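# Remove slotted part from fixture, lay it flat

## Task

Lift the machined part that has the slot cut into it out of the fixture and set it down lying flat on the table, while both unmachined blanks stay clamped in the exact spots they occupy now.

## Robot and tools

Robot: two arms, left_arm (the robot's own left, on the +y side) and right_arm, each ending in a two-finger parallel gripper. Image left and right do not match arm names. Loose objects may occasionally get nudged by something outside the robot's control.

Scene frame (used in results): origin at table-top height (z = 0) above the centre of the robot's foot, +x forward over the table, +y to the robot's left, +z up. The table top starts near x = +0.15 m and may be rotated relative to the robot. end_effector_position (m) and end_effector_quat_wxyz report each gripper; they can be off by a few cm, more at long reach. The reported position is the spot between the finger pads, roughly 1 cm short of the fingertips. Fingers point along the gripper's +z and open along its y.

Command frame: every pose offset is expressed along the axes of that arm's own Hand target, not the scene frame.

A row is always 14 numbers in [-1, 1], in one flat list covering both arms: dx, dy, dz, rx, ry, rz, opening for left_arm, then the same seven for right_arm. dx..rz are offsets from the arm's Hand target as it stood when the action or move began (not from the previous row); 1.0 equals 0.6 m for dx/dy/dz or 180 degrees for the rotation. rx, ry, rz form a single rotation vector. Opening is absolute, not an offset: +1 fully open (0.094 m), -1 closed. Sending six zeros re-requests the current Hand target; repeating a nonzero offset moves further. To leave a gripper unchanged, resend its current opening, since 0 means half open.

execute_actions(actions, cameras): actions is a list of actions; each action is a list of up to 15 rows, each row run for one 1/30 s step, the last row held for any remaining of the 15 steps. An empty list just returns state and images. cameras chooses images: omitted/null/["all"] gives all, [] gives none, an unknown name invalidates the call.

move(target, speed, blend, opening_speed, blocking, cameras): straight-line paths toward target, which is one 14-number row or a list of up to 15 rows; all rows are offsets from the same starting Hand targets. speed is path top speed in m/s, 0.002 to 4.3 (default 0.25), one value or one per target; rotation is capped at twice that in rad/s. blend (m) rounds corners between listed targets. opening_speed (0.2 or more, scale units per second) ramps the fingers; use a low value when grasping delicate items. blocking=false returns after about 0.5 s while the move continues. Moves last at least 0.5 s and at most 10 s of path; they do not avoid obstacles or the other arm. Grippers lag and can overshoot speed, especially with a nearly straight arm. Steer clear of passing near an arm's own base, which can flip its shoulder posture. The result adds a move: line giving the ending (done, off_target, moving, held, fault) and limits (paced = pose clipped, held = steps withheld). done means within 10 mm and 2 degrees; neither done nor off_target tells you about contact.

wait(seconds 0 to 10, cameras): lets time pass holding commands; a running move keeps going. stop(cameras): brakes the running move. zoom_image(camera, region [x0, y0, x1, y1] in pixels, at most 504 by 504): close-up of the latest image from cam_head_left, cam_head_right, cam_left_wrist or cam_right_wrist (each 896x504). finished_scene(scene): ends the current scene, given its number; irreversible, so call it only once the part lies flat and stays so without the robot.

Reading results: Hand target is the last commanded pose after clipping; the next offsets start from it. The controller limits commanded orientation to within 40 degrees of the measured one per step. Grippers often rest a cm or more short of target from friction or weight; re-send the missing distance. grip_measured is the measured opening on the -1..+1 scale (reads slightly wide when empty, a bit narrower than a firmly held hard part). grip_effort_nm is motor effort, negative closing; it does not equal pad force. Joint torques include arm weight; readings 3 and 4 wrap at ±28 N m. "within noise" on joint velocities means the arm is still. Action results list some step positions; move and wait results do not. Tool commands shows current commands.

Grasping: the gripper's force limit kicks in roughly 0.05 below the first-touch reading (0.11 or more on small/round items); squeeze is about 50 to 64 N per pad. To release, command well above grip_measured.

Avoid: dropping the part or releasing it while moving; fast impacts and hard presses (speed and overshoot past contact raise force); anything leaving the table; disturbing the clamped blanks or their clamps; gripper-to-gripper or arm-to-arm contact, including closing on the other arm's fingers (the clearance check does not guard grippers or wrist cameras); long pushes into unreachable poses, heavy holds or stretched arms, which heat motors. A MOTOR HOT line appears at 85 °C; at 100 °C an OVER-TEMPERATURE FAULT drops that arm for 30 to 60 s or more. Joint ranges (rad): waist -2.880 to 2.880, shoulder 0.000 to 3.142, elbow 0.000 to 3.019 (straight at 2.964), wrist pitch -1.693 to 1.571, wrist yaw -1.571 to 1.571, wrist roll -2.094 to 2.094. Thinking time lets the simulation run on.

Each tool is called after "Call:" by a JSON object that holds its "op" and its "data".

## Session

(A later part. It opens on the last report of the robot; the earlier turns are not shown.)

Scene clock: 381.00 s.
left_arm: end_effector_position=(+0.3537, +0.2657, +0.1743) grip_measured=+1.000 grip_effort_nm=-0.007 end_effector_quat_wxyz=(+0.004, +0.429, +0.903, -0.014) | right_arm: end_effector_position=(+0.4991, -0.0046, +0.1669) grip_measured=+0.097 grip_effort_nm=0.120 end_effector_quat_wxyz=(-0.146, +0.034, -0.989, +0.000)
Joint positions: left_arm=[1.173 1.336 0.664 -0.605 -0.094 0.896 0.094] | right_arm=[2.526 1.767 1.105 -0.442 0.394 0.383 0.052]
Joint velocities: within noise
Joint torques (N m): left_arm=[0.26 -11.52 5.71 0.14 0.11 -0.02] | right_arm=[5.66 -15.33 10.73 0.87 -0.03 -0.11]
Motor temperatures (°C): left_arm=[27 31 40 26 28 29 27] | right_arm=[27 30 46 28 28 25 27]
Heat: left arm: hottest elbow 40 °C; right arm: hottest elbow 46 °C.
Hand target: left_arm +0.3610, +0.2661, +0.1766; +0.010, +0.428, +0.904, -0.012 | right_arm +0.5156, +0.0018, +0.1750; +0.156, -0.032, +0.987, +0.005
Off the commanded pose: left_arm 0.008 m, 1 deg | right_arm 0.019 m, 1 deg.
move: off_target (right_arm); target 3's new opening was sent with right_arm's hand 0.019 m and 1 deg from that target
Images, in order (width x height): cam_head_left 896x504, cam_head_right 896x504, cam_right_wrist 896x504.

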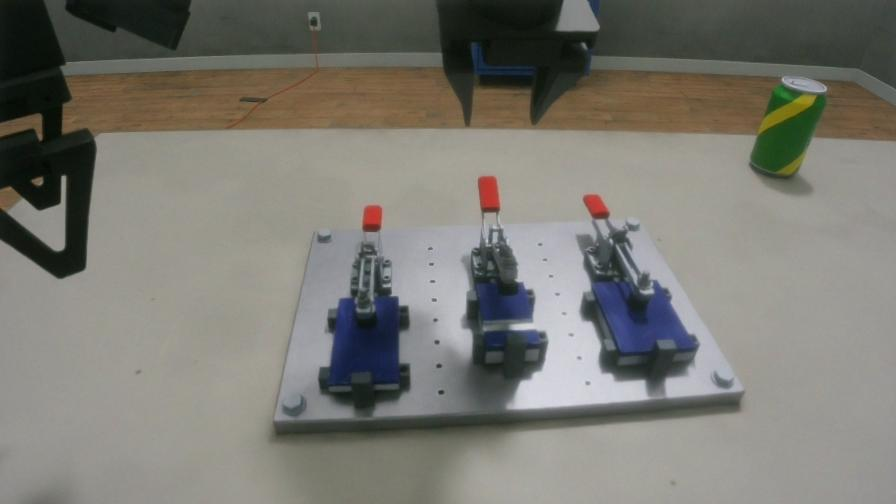

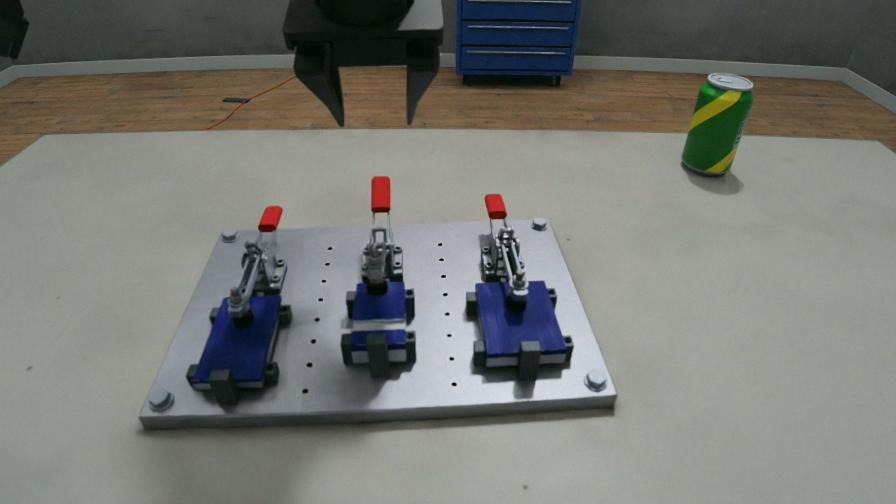

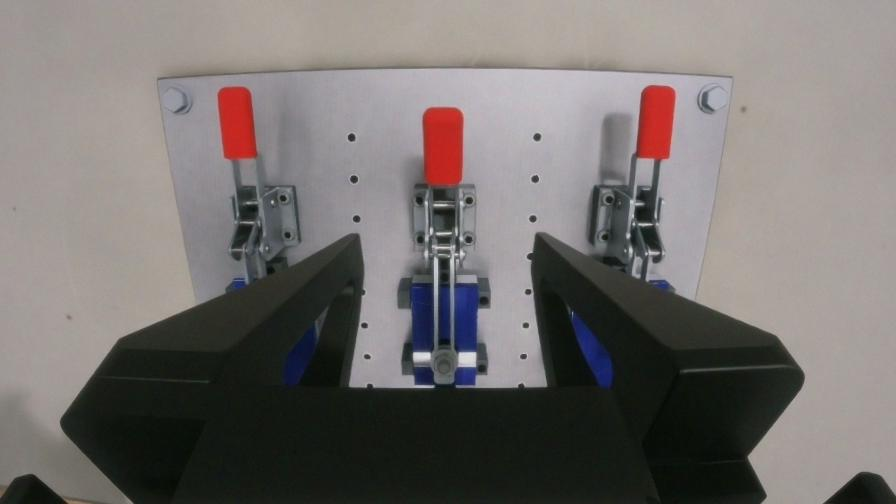

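Call:
{"op": "move", "data": {"target": [[0,0,0,0,0,0,1.0,0.0118,-0.0045,0.1767,0,0,0,0.1],[0,0,0,0,0,0,1.0,0.0118,-0.0045,0.1767,0,0,0,-0.9],[0,0,0,0,0,0,1.0,0.0251,-0.0045,0.1312,0,0,0,-0.9],[0,0,0,0,0,0,1.0,0.0455,-0.0045,0.1079,0,0,0,-0.9],[0,0,0,0,0,0,1.0,0.0741,-0.0045,0.0934,0,0,0,-0.9],[0,0,0,0,0,0,1.0,0.1073,-0.0045,0.0878,0,0,0,-0.9]], "speed": [0.15,0.1,0.08,0.08,0.08,0.08], "blend": [0,0,0.005,0.005,0.005,0], "opening_speed": 1.0, "cameras": ["cam_right_wrist","cam_head_left","cam_head_right"]}}

Call:
{"op": "zoom_image", "data": {"camera": "cam_head_left", "region": [400, 130, 650, 330]}}

Scene clock: 431.10 s.
left_arm: end_effector_position=(+0.3537, +0.2657, +0.1743) grip_measured=+1.000 grip_effort_nm=-0.007 end_effector_quat_wxyz=(+0.004, +0.429, +0.903, -0.014) | right_arm: end_effector_position=(+0.4847, -0.0047, +0.0763) grip_measured=-0.654 grip_effort_nm=-1.028 end_effector_quat_wxyz=(-0.156, +0.029, -0.987, -0.006)
Joint positions: left_arm=[1.173 1.336 0.664 -0.605 -0.094 0.896 0.094] | right_arm=[2.492 1.944 1.052 -0.176 0.375 0.352 0.016]
Joint velocities: within noise
Joint torques (N m): left_arm=[0.32 -11.46 5.71 0.16 0.11 -0.02] | right_arm=[8.06 -23.06 1.47 -0.16 0.6 0.14]
Motor temperatures (°C): left_arm=[27 31 40 26 28 29 27] | right_arm=[27 32 45 28 27 25 28]
Heat: left arm: hottest elbow 40 °C; right arm: hottest elbow 45 °C.
Hand target: left_arm +0.3610, +0.2661, +0.1766; +0.010, +0.428, +0.904, -0.012 | right_arm +0.4707, -0.0037, +0.1050; +0.156, -0.033, +0.987, +0.005
Off the commanded pose: left_arm 0.008 m, 1 deg | right_arm 0.032 m, 0 deg.
move: off_target (right_arm); target 2's new opening was sent with right_arm's hand 0.022 m and 2 deg from that target
Images, in order (width x height): cam_head_left 896x504, cam_head_right 896x504, cam_right_wrist 896x504.

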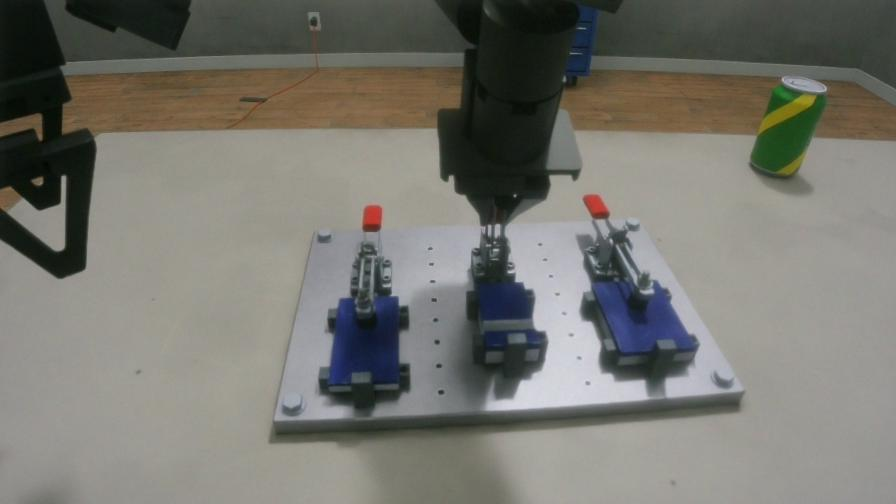

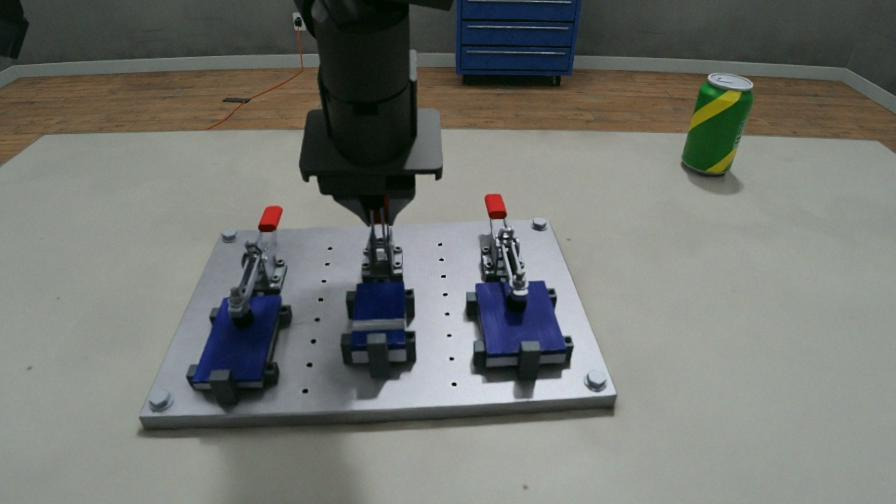

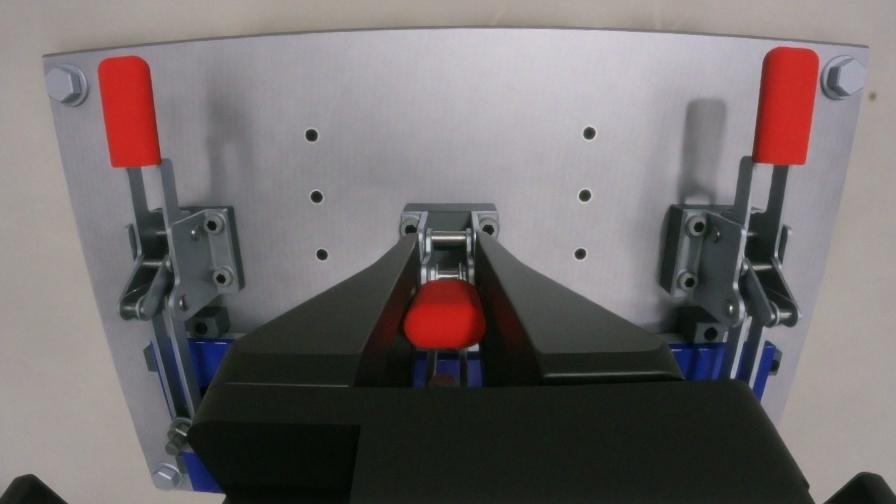

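Scaled by 2.016 from the camera's 896x504 image, which has a finer 1280x720 frame.

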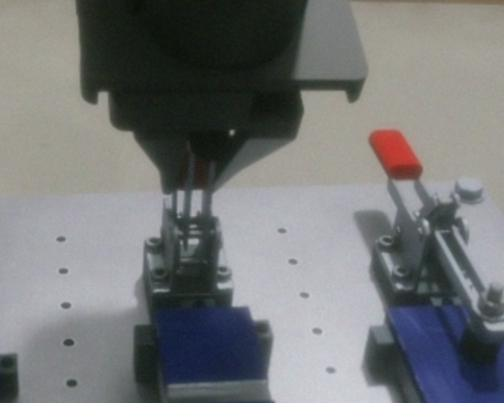

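Call:
{"op": "move", "data": {"target": [[0,0,0,0,0,0,1.0,-0.0193,0,0.0483,0,0,0,-0.9],[0,0,0,0,0,0,1.0,-0.0193,0,0.0483,0,0,0,0.28],[0,0,0,0,0,0,1.0,-0.0641,0,-0.0896,0,0,0,0.28],[0,0,0,0,0,0,1.0,0.0810,0.0038,-0.1052,0,0,0,0.28],[0,0,0,0,0,0,1.0,0.0974,0.0038,-0.0544,0,0,0,0.28]], "speed": [0.1,0.1,0.15,0.25,0.2], "blend": [0,0,0.01,0.015,0], "opening_speed": 1.0, "cameras": ["cam_right_wrist","cam_head_left","cam_head_right"]}}

Call:
{"op": "zoom_image", "data": {"camera": "cam_head_left", "region": [400, 130, 650, 330]}}

Scene clock: 469.30 s.
left_arm: end_effector_position=(+0.3537, +0.2657, +0.1743) grip_measured=+1.000 grip_effort_nm=-0.007 end_effector_quat_wxyz=(+0.004, +0.429, +0.903, -0.014) | right_arm: end_effector_position=(+0.4021, -0.0100, +0.1175) grip_measured=+0.278 grip_effort_nm=0.115 end_effector_quat_wxyz=(-0.149, +0.037, -0.988, -0.001)
Joint positions: left_arm=[1.173 1.336 0.664 -0.605 -0.094 0.896 0.094] | right_arm=[2.598 1.776 0.839 -0.186 0.424 0.444 0.06]
Joint velocities: within noise
Joint torques (N m): left_arm=[0.32 -11.52 5.72 0.16 0.11 -0.02] | right_arm=[5.83 -13.98 5.48 1.87 0.22 0.06]
Motor temperatures (°C): left_arm=[27 32 40 26 28 29 27] | right_arm=[27 37 37 28 27 26 30]
Heat: left arm: hottest elbow 40 °C; right arm: hottest shoulder 37 °C.
Hand target: left_arm +0.3610, +0.2661, +0.1766; +0.010, +0.428, +0.904, -0.012 | right_arm +0.4051, -0.0058, +0.1181; +0.156, -0.033, +0.987, +0.005
Off the commanded pose: left_arm 0.008 m, 1 deg | right_arm 0.005 m, 1 deg.
move: done
Images, in order (width x height): cam_head_left 896x504, cam_head_right 896x504, cam_right_wrist 896x504.

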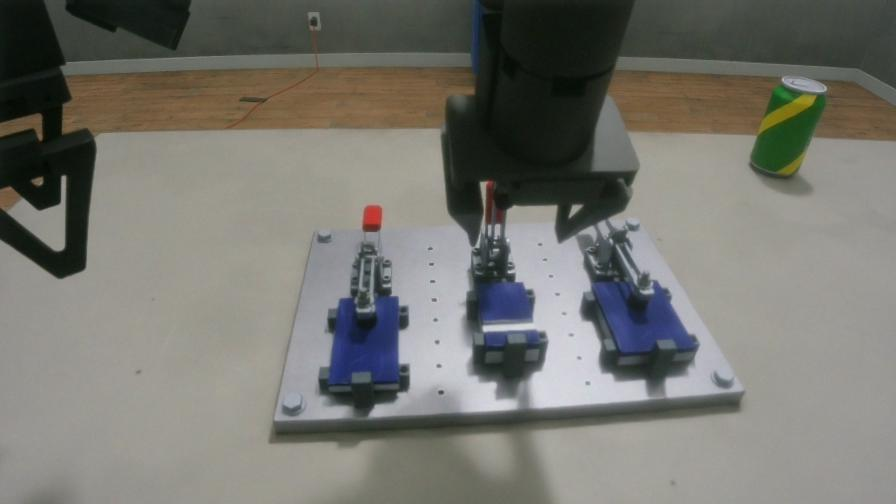

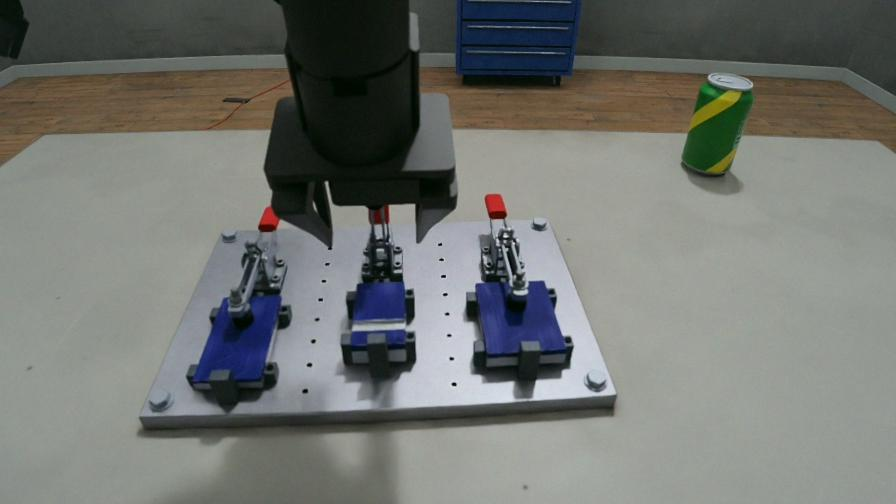

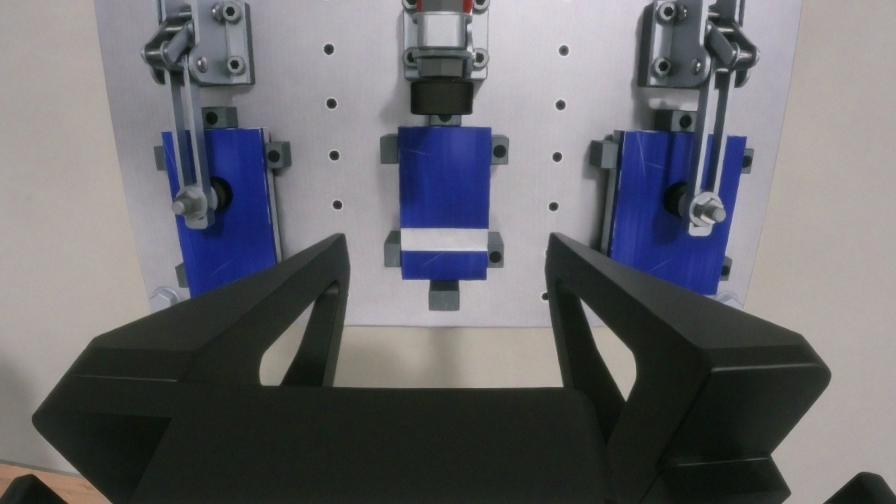

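Scaled by 2.016 from the camera's 896x504 image, which has a finer 1280x720 frame.

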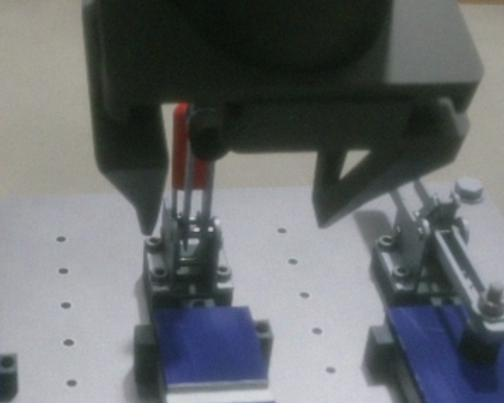

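Call:
{"op": "move", "data": {"target": [0,0,0,0,0,0,1.0,0.0230,0.0007,0.1213,0,0,0,0.22], "speed": 0.12, "cameras": ["cam_right_wrist"]}}

Scene clock: 483.67 s.
left_arm: end_effector_position=(+0.3537, +0.2657, +0.1743) grip_measured=+1.000 grip_effort_nm=-0.002 end_effector_quat_wxyz=(+0.004, +0.429, +0.903, -0.014) | right_arm: end_effector_position=(+0.4006, -0.0080, +0.0439) grip_measured=+0.222 grip_effort_nm=-0.125 end_effector_quat_wxyz=(-0.145, +0.037, -0.989, +0.000)
Joint positions: left_arm=[1.173 1.336 0.664 -0.605 -0.094 0.896 0.094] | right_arm=[2.558 1.978 0.871 -0.009 0.406 0.407 0.057]
Joint velocities: within noise
Joint torques (N m): left_arm=[0.26 -11.52 5.71 0.16 0.11 -0.02] | right_arm=[4.37 -14.86 5.7 1.77 0.01 -0.09]
Motor temperatures (°C): left_arm=[27 32 40 26 28 29 27] | right_arm=[27 35 37 28 27 25 29]
Heat: left arm: hottest elbow 40 °C; right arm: hottest elbow 37 °C.
Hand target: left_arm +0.3610, +0.2661, +0.1766; +0.010, +0.428, +0.904, -0.012 | right_arm +0.4145, -0.0049, +0.0446; +0.156, -0.032, +0.987, +0.005
Off the commanded pose: left_arm 0.008 m, 1 deg | right_arm 0.014 m, 1 deg.
move: off_target (right_arm)
Images, in order (width x height): cam_right_wrist 896x504.

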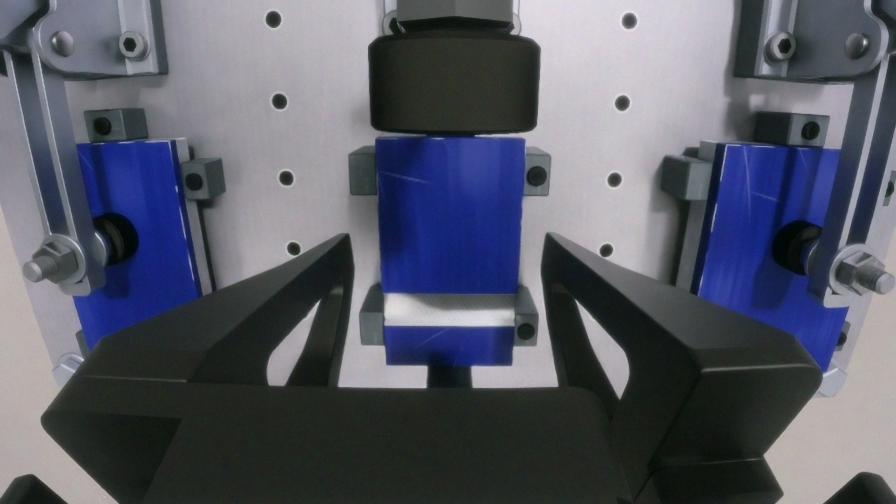

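Call:
{"op": "move", "data": {"target": [[0,0,0,0,0,0,1.0,-0.0095,0,0.0031,0,0,0,0.22],[0,0,0,0,0,0,1.0,-0.0095,0,0.0031,0,0,0,-0.4],[0,0,0,0,0,0,1.0,-0.0353,0,-0.0762,0,0,0,-0.4]], "speed": [0.05,0.05,0.06], "opening_speed": 0.7, "cameras": ["cam_right_wrist","cam_head_left","cam_head_right"]}}

Scene clock: 502.33 s.
left_arm: end_effector_position=(+0.3537, +0.2657, +0.1743) grip_measured=+1.000 grip_effort_nm=-0.002 end_effector_quat_wxyz=(+0.004, +0.429, +0.903, -0.014) | right_arm: end_effector_position=(+0.4149, -0.0129, +0.0798) grip_measured=-0.175 grip_effort_nm=-1.028 end_effector_quat_wxyz=(-0.144, +0.034, -0.989, +0.003)
Joint positions: left_arm=[1.173 1.336 0.664 -0.605 -0.094 0.896 0.094] | right_arm=[2.555 1.882 0.882 -0.122 0.409 0.413 0.039]
Joint velocities: within noise
Joint torques (N m): left_arm=[0.32 -11.52 5.71 0.16 0.11 -0.02] | right_arm=[6.89 -17.38 4.66 0.98 0.23 0.04]
Motor temperatures (°C): left_arm=[27 32 40 26 28 29 27] | right_arm=[27 33 36 28 27 25 29]
Heat: left arm: hottest elbow 40 °C; right arm: hottest elbow 36 °C.
Hand target: left_arm +0.3610, +0.2661, +0.1766; +0.010, +0.428, +0.904, -0.012 | right_arm +0.4204, -0.0043, +0.0946; +0.156, -0.033, +0.987, +0.005
Off the commanded pose: left_arm 0.008 m, 1 deg | right_arm 0.018 m, 2 deg.
move: off_target (right_arm); target 2's new opening was sent with right_arm's hand 0.012 m and 1 deg from that target
Images, in order (width x height): cam_head_left 896x504, cam_head_right 896x504, cam_right_wrist 896x504.

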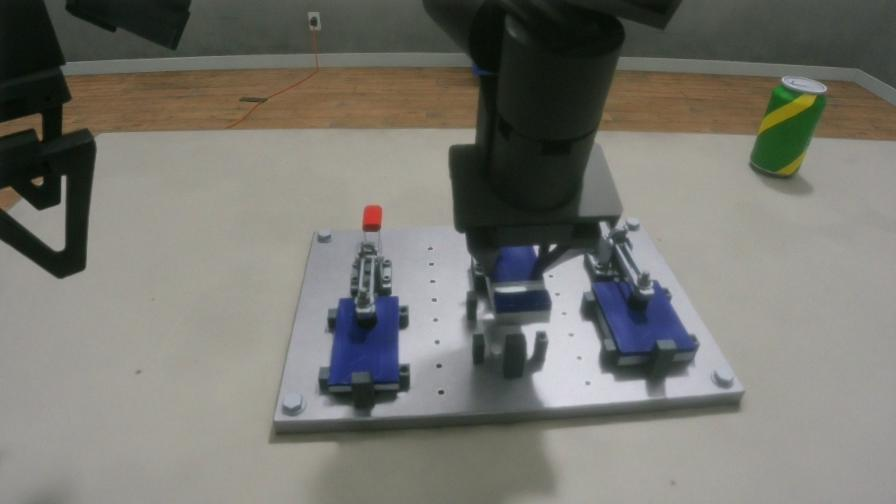

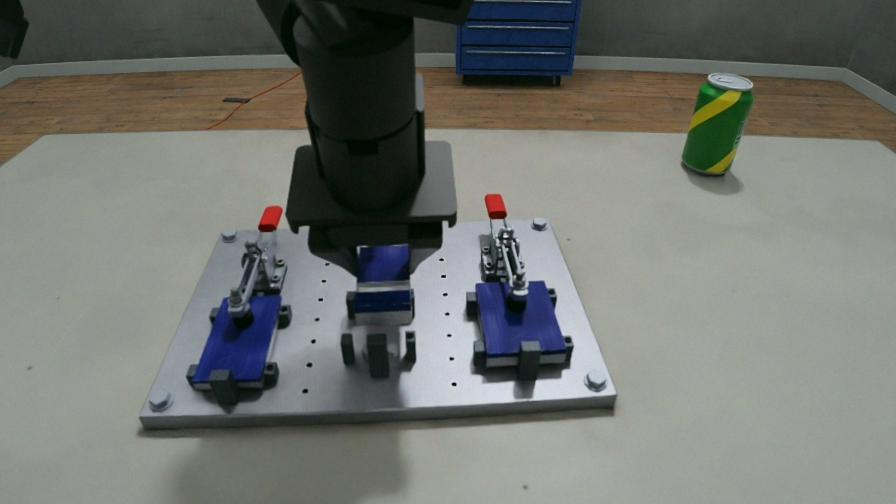

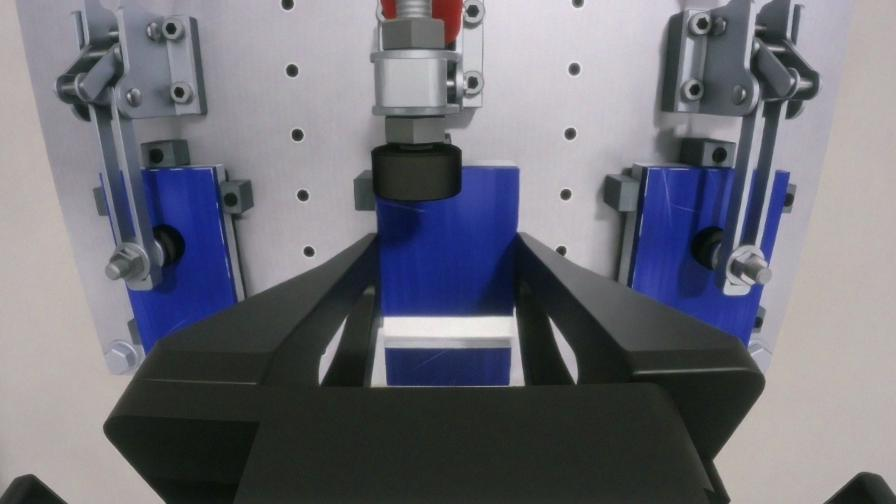

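Call:
{"op": "move", "data": {"target": [[0,0,0,0,0,0,1.0,0.0286,0,-0.0198,0,0,0,-0.4],[0,0,0,0,0,0,1.0,0.0561,0,-0.0971,0,0,0,-0.4],[0,0,0,0,0,0,1.0,0.1478,-0.4354,-0.1269,0,0,0,-0.4],[0,0,0,0,0,0,1.0,0.1991,-0.4354,0.0309,0,0,0,-0.4]], "speed": [0.08,0.15,0.3,0.15], "blend": [0.005,0.02,0.02,0], "cameras": ["cam_right_wrist","cam_head_left","cam_head_right"]}}

Scene clock: 536.73 s.
left_arm: end_effector_position=(+0.3537, +0.2657, +0.1743) grip_measured=+1.000 grip_effort_nm=-0.012 end_effector_quat_wxyz=(+0.004, +0.429, +0.903, -0.014) | right_arm: end_effector_position=(+0.3247, -0.2680, +0.0402) grip_measured=-0.175 grip_effort_nm=-1.038 end_effector_quat_wxyz=(-0.148, +0.034, -0.988, -0.008)
Joint positions: left_arm=[1.173 1.336 0.664 -0.605 -0.094 0.896 0.094] | right_arm=[1.903 1.794 0.413 0.409 0.053 -0.164 0.039]
Joint velocities: within noise
Joint torques (N m): left_arm=[0.26 -11.46 5.7 0.14 0.11 -0.02] | right_arm=[0.73 -10.4 0.35 1.81 -0.13 -0.17]
Motor temperatures (°C): left_arm=[27 32 40 26 28 29 27] | right_arm=[27 34 36 28 27 25 31]
Heat: left arm: hottest elbow 40 °C; right arm: hottest elbow 36 °C.
Hand target: left_arm +0.3610, +0.2661, +0.1766; +0.010, +0.428, +0.904, -0.012 | right_arm +0.3299, -0.2721, +0.0401; +0.156, -0.033, +0.987, +0.005
Off the commanded pose: left_arm 0.008 m, 1 deg | right_arm 0.007 m, 1 deg.
move: done
Images, in order (width x height): cam_head_left 896x504, cam_head_right 896x504, cam_right_wrist 896x504.

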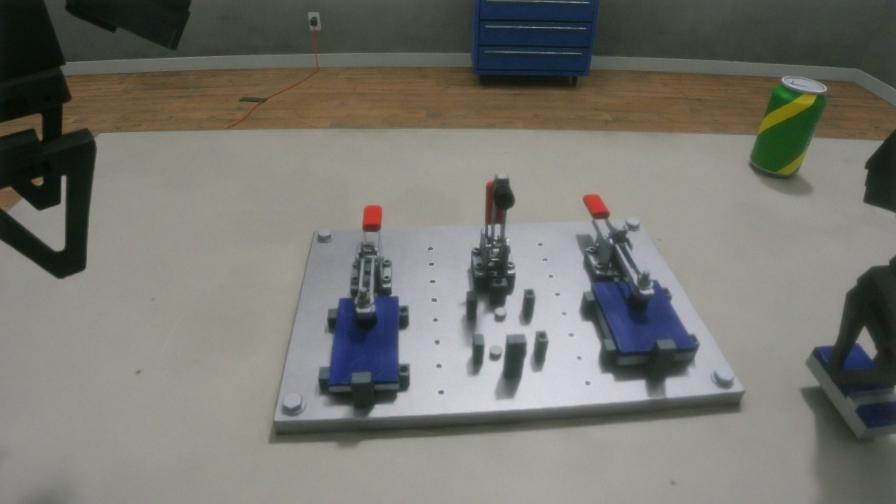

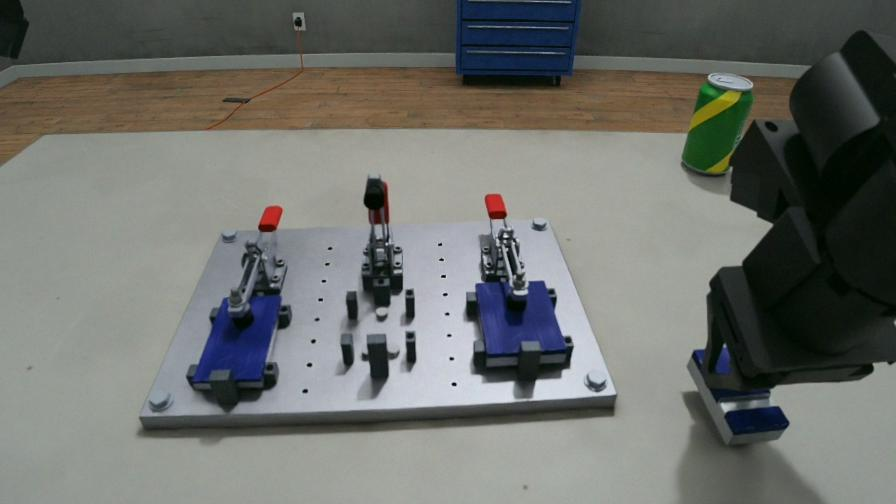

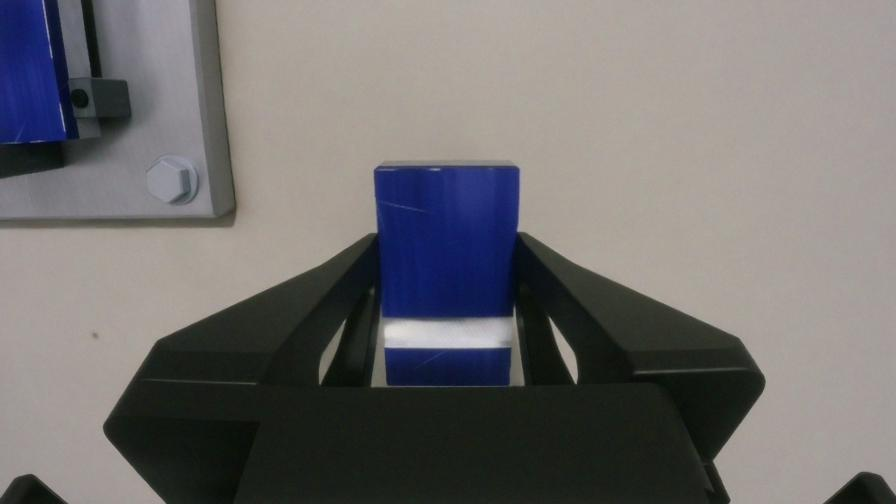

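Call:
{"op": "move", "data": {"target": [0,0,0,0,0,0,1.0,0.0118,0,0.0365,0,0,0,-0.4], "speed": 0.06, "cameras": ["cam_head_right"]}}

Scene clock: 546.50 s.
left_arm: end_effector_position=(+0.3537, +0.2657, +0.1743) grip_measured=+1.000 grip_effort_nm=-0.012 end_effector_quat_wxyz=(+0.004, +0.429, +0.903, -0.014) | right_arm: end_effector_position=(+0.3272, -0.2678, +0.0224) grip_measured=-0.175 grip_effort_nm=-1.033 end_effector_quat_wxyz=(-0.154, +0.035, -0.987, -0.007)
Joint positions: left_arm=[1.173 1.336 0.664 -0.605 -0.094 0.896 0.094] | right_arm=[1.898 1.88 0.433 0.489 0.049 -0.171 0.039]
Joint velocities: within noise
Joint torques (N m): left_arm=[0.32 -11.52 5.71 0.16 0.11 -0.02] | right_arm=[0.26 -8.94 0.39 1.96 -0.23 -0.15]
Motor temperatures (°C): left_arm=[27 32 40 26 28 29 27] | right_arm=[27 33 35 28 27 25 31]
Heat: left arm: hottest elbow 40 °C; right arm: hottest elbow 35 °C.
Hand target: left_arm +0.3610, +0.2661, +0.1766; +0.010, +0.428, +0.904, -0.012 | right_arm +0.3298, -0.2721, +0.0170; +0.156, -0.033, +0.987, +0.005
Off the commanded pose: left_arm 0.008 m, 1 deg | right_arm 0.007 m, 0 deg.
move: done
Images, in order (width x height): cam_head_right 896x504.

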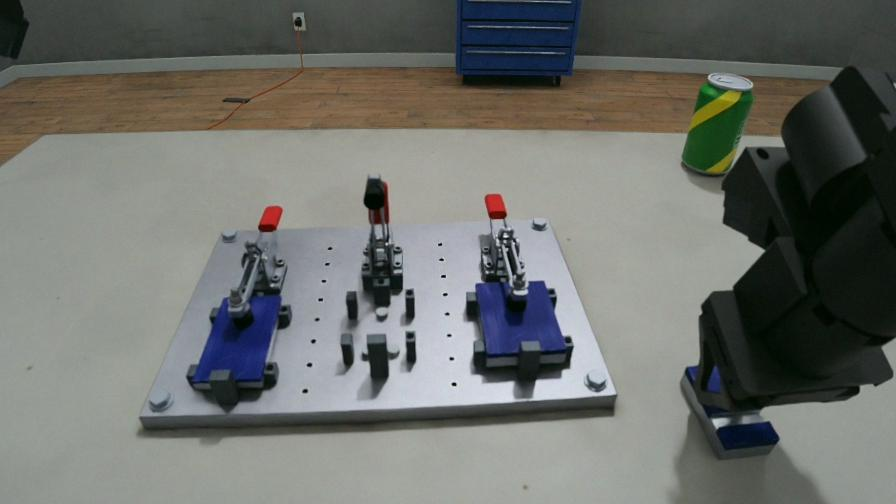

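Call:
{"op": "move", "data": {"target": [[0,0,0,0,0,0,1.0,-0.0021,0,-0.0063,0,0,0,-0.4],[0,0,0,0,0,0,1.0,-0.0021,0,-0.0063,0,0,0,0.1],[0,0,0,0,0,0,1.0,-0.0515,0,-0.1585,0,0,0,0.1]], "speed": [0.05,0.05,0.15], "opening_speed": 1.0, "cameras": ["cam_head_right","cam_right_wrist"]}}

Scene clock: 556.83 s.
left_arm: end_effector_position=(+0.3537, +0.2657, +0.1743) grip_measured=+1.000 grip_effort_nm=-0.007 end_effector_quat_wxyz=(+0.004, +0.429, +0.903, -0.014) | right_arm: end_effector_position=(+0.3257, -0.2759, +0.1120) grip_measured=+0.098 grip_effort_nm=0.120 end_effector_quat_wxyz=(-0.150, +0.031, -0.988, -0.004)
Joint positions: left_arm=[1.173 1.336 0.664 -0.605 -0.094 0.896 0.094] | right_arm=[1.907 1.446 0.368 0.111 0.063 -0.158 0.052]
Joint velocities: within noise
Joint torques (N m): left_arm=[0.32 -11.52 5.7 0.16 0.11 -0.02] | right_arm=[2.37 -9.93 3.19 0.94 0.05 0.07]
Motor temperatures (°C): left_arm=[27 32 40 26 28 29 27] | right_arm=[27 32 34 28 27 25 31]
Heat: left arm: hottest elbow 40 °C; right arm: hottest elbow 34 °C.
Hand target: left_arm +0.3610, +0.2661, +0.1766; +0.010, +0.428, +0.904, -0.012 | right_arm +0.3300, -0.2722, +0.1171; +0.156, -0.032, +0.987, +0.005
Off the commanded pose: left_arm 0.008 m, 1 deg | right_arm 0.008 m, 1 deg.
move: done
Images, in order (width x height): cam_head_right 896x504, cam_right_wrist 896x504.

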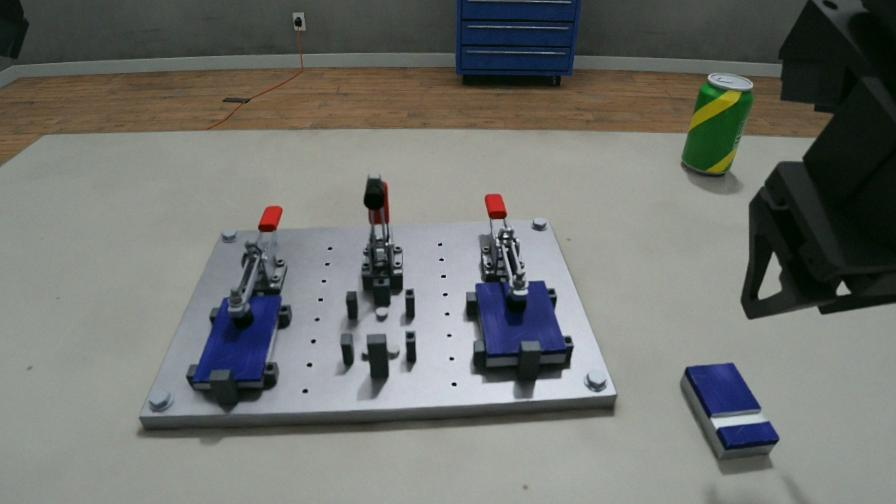

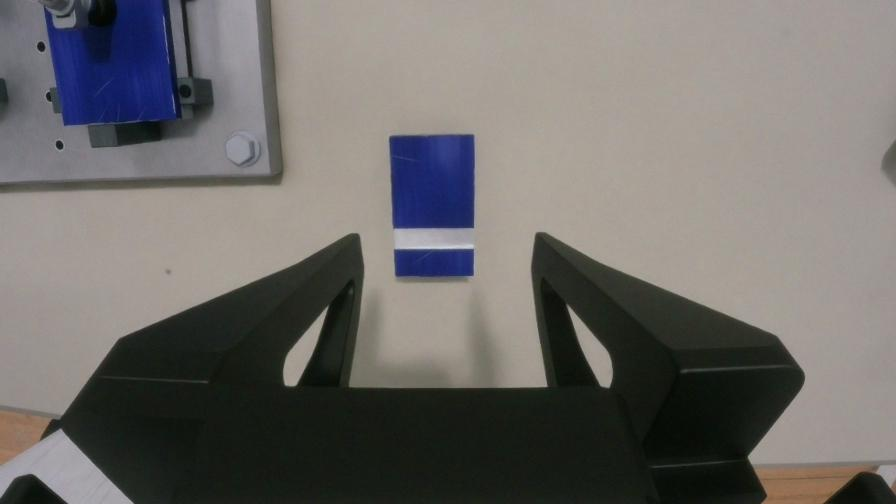

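Call:
{"op": "finished_scene", "data": {"scene": 2}}

The scene is finished: the task was done.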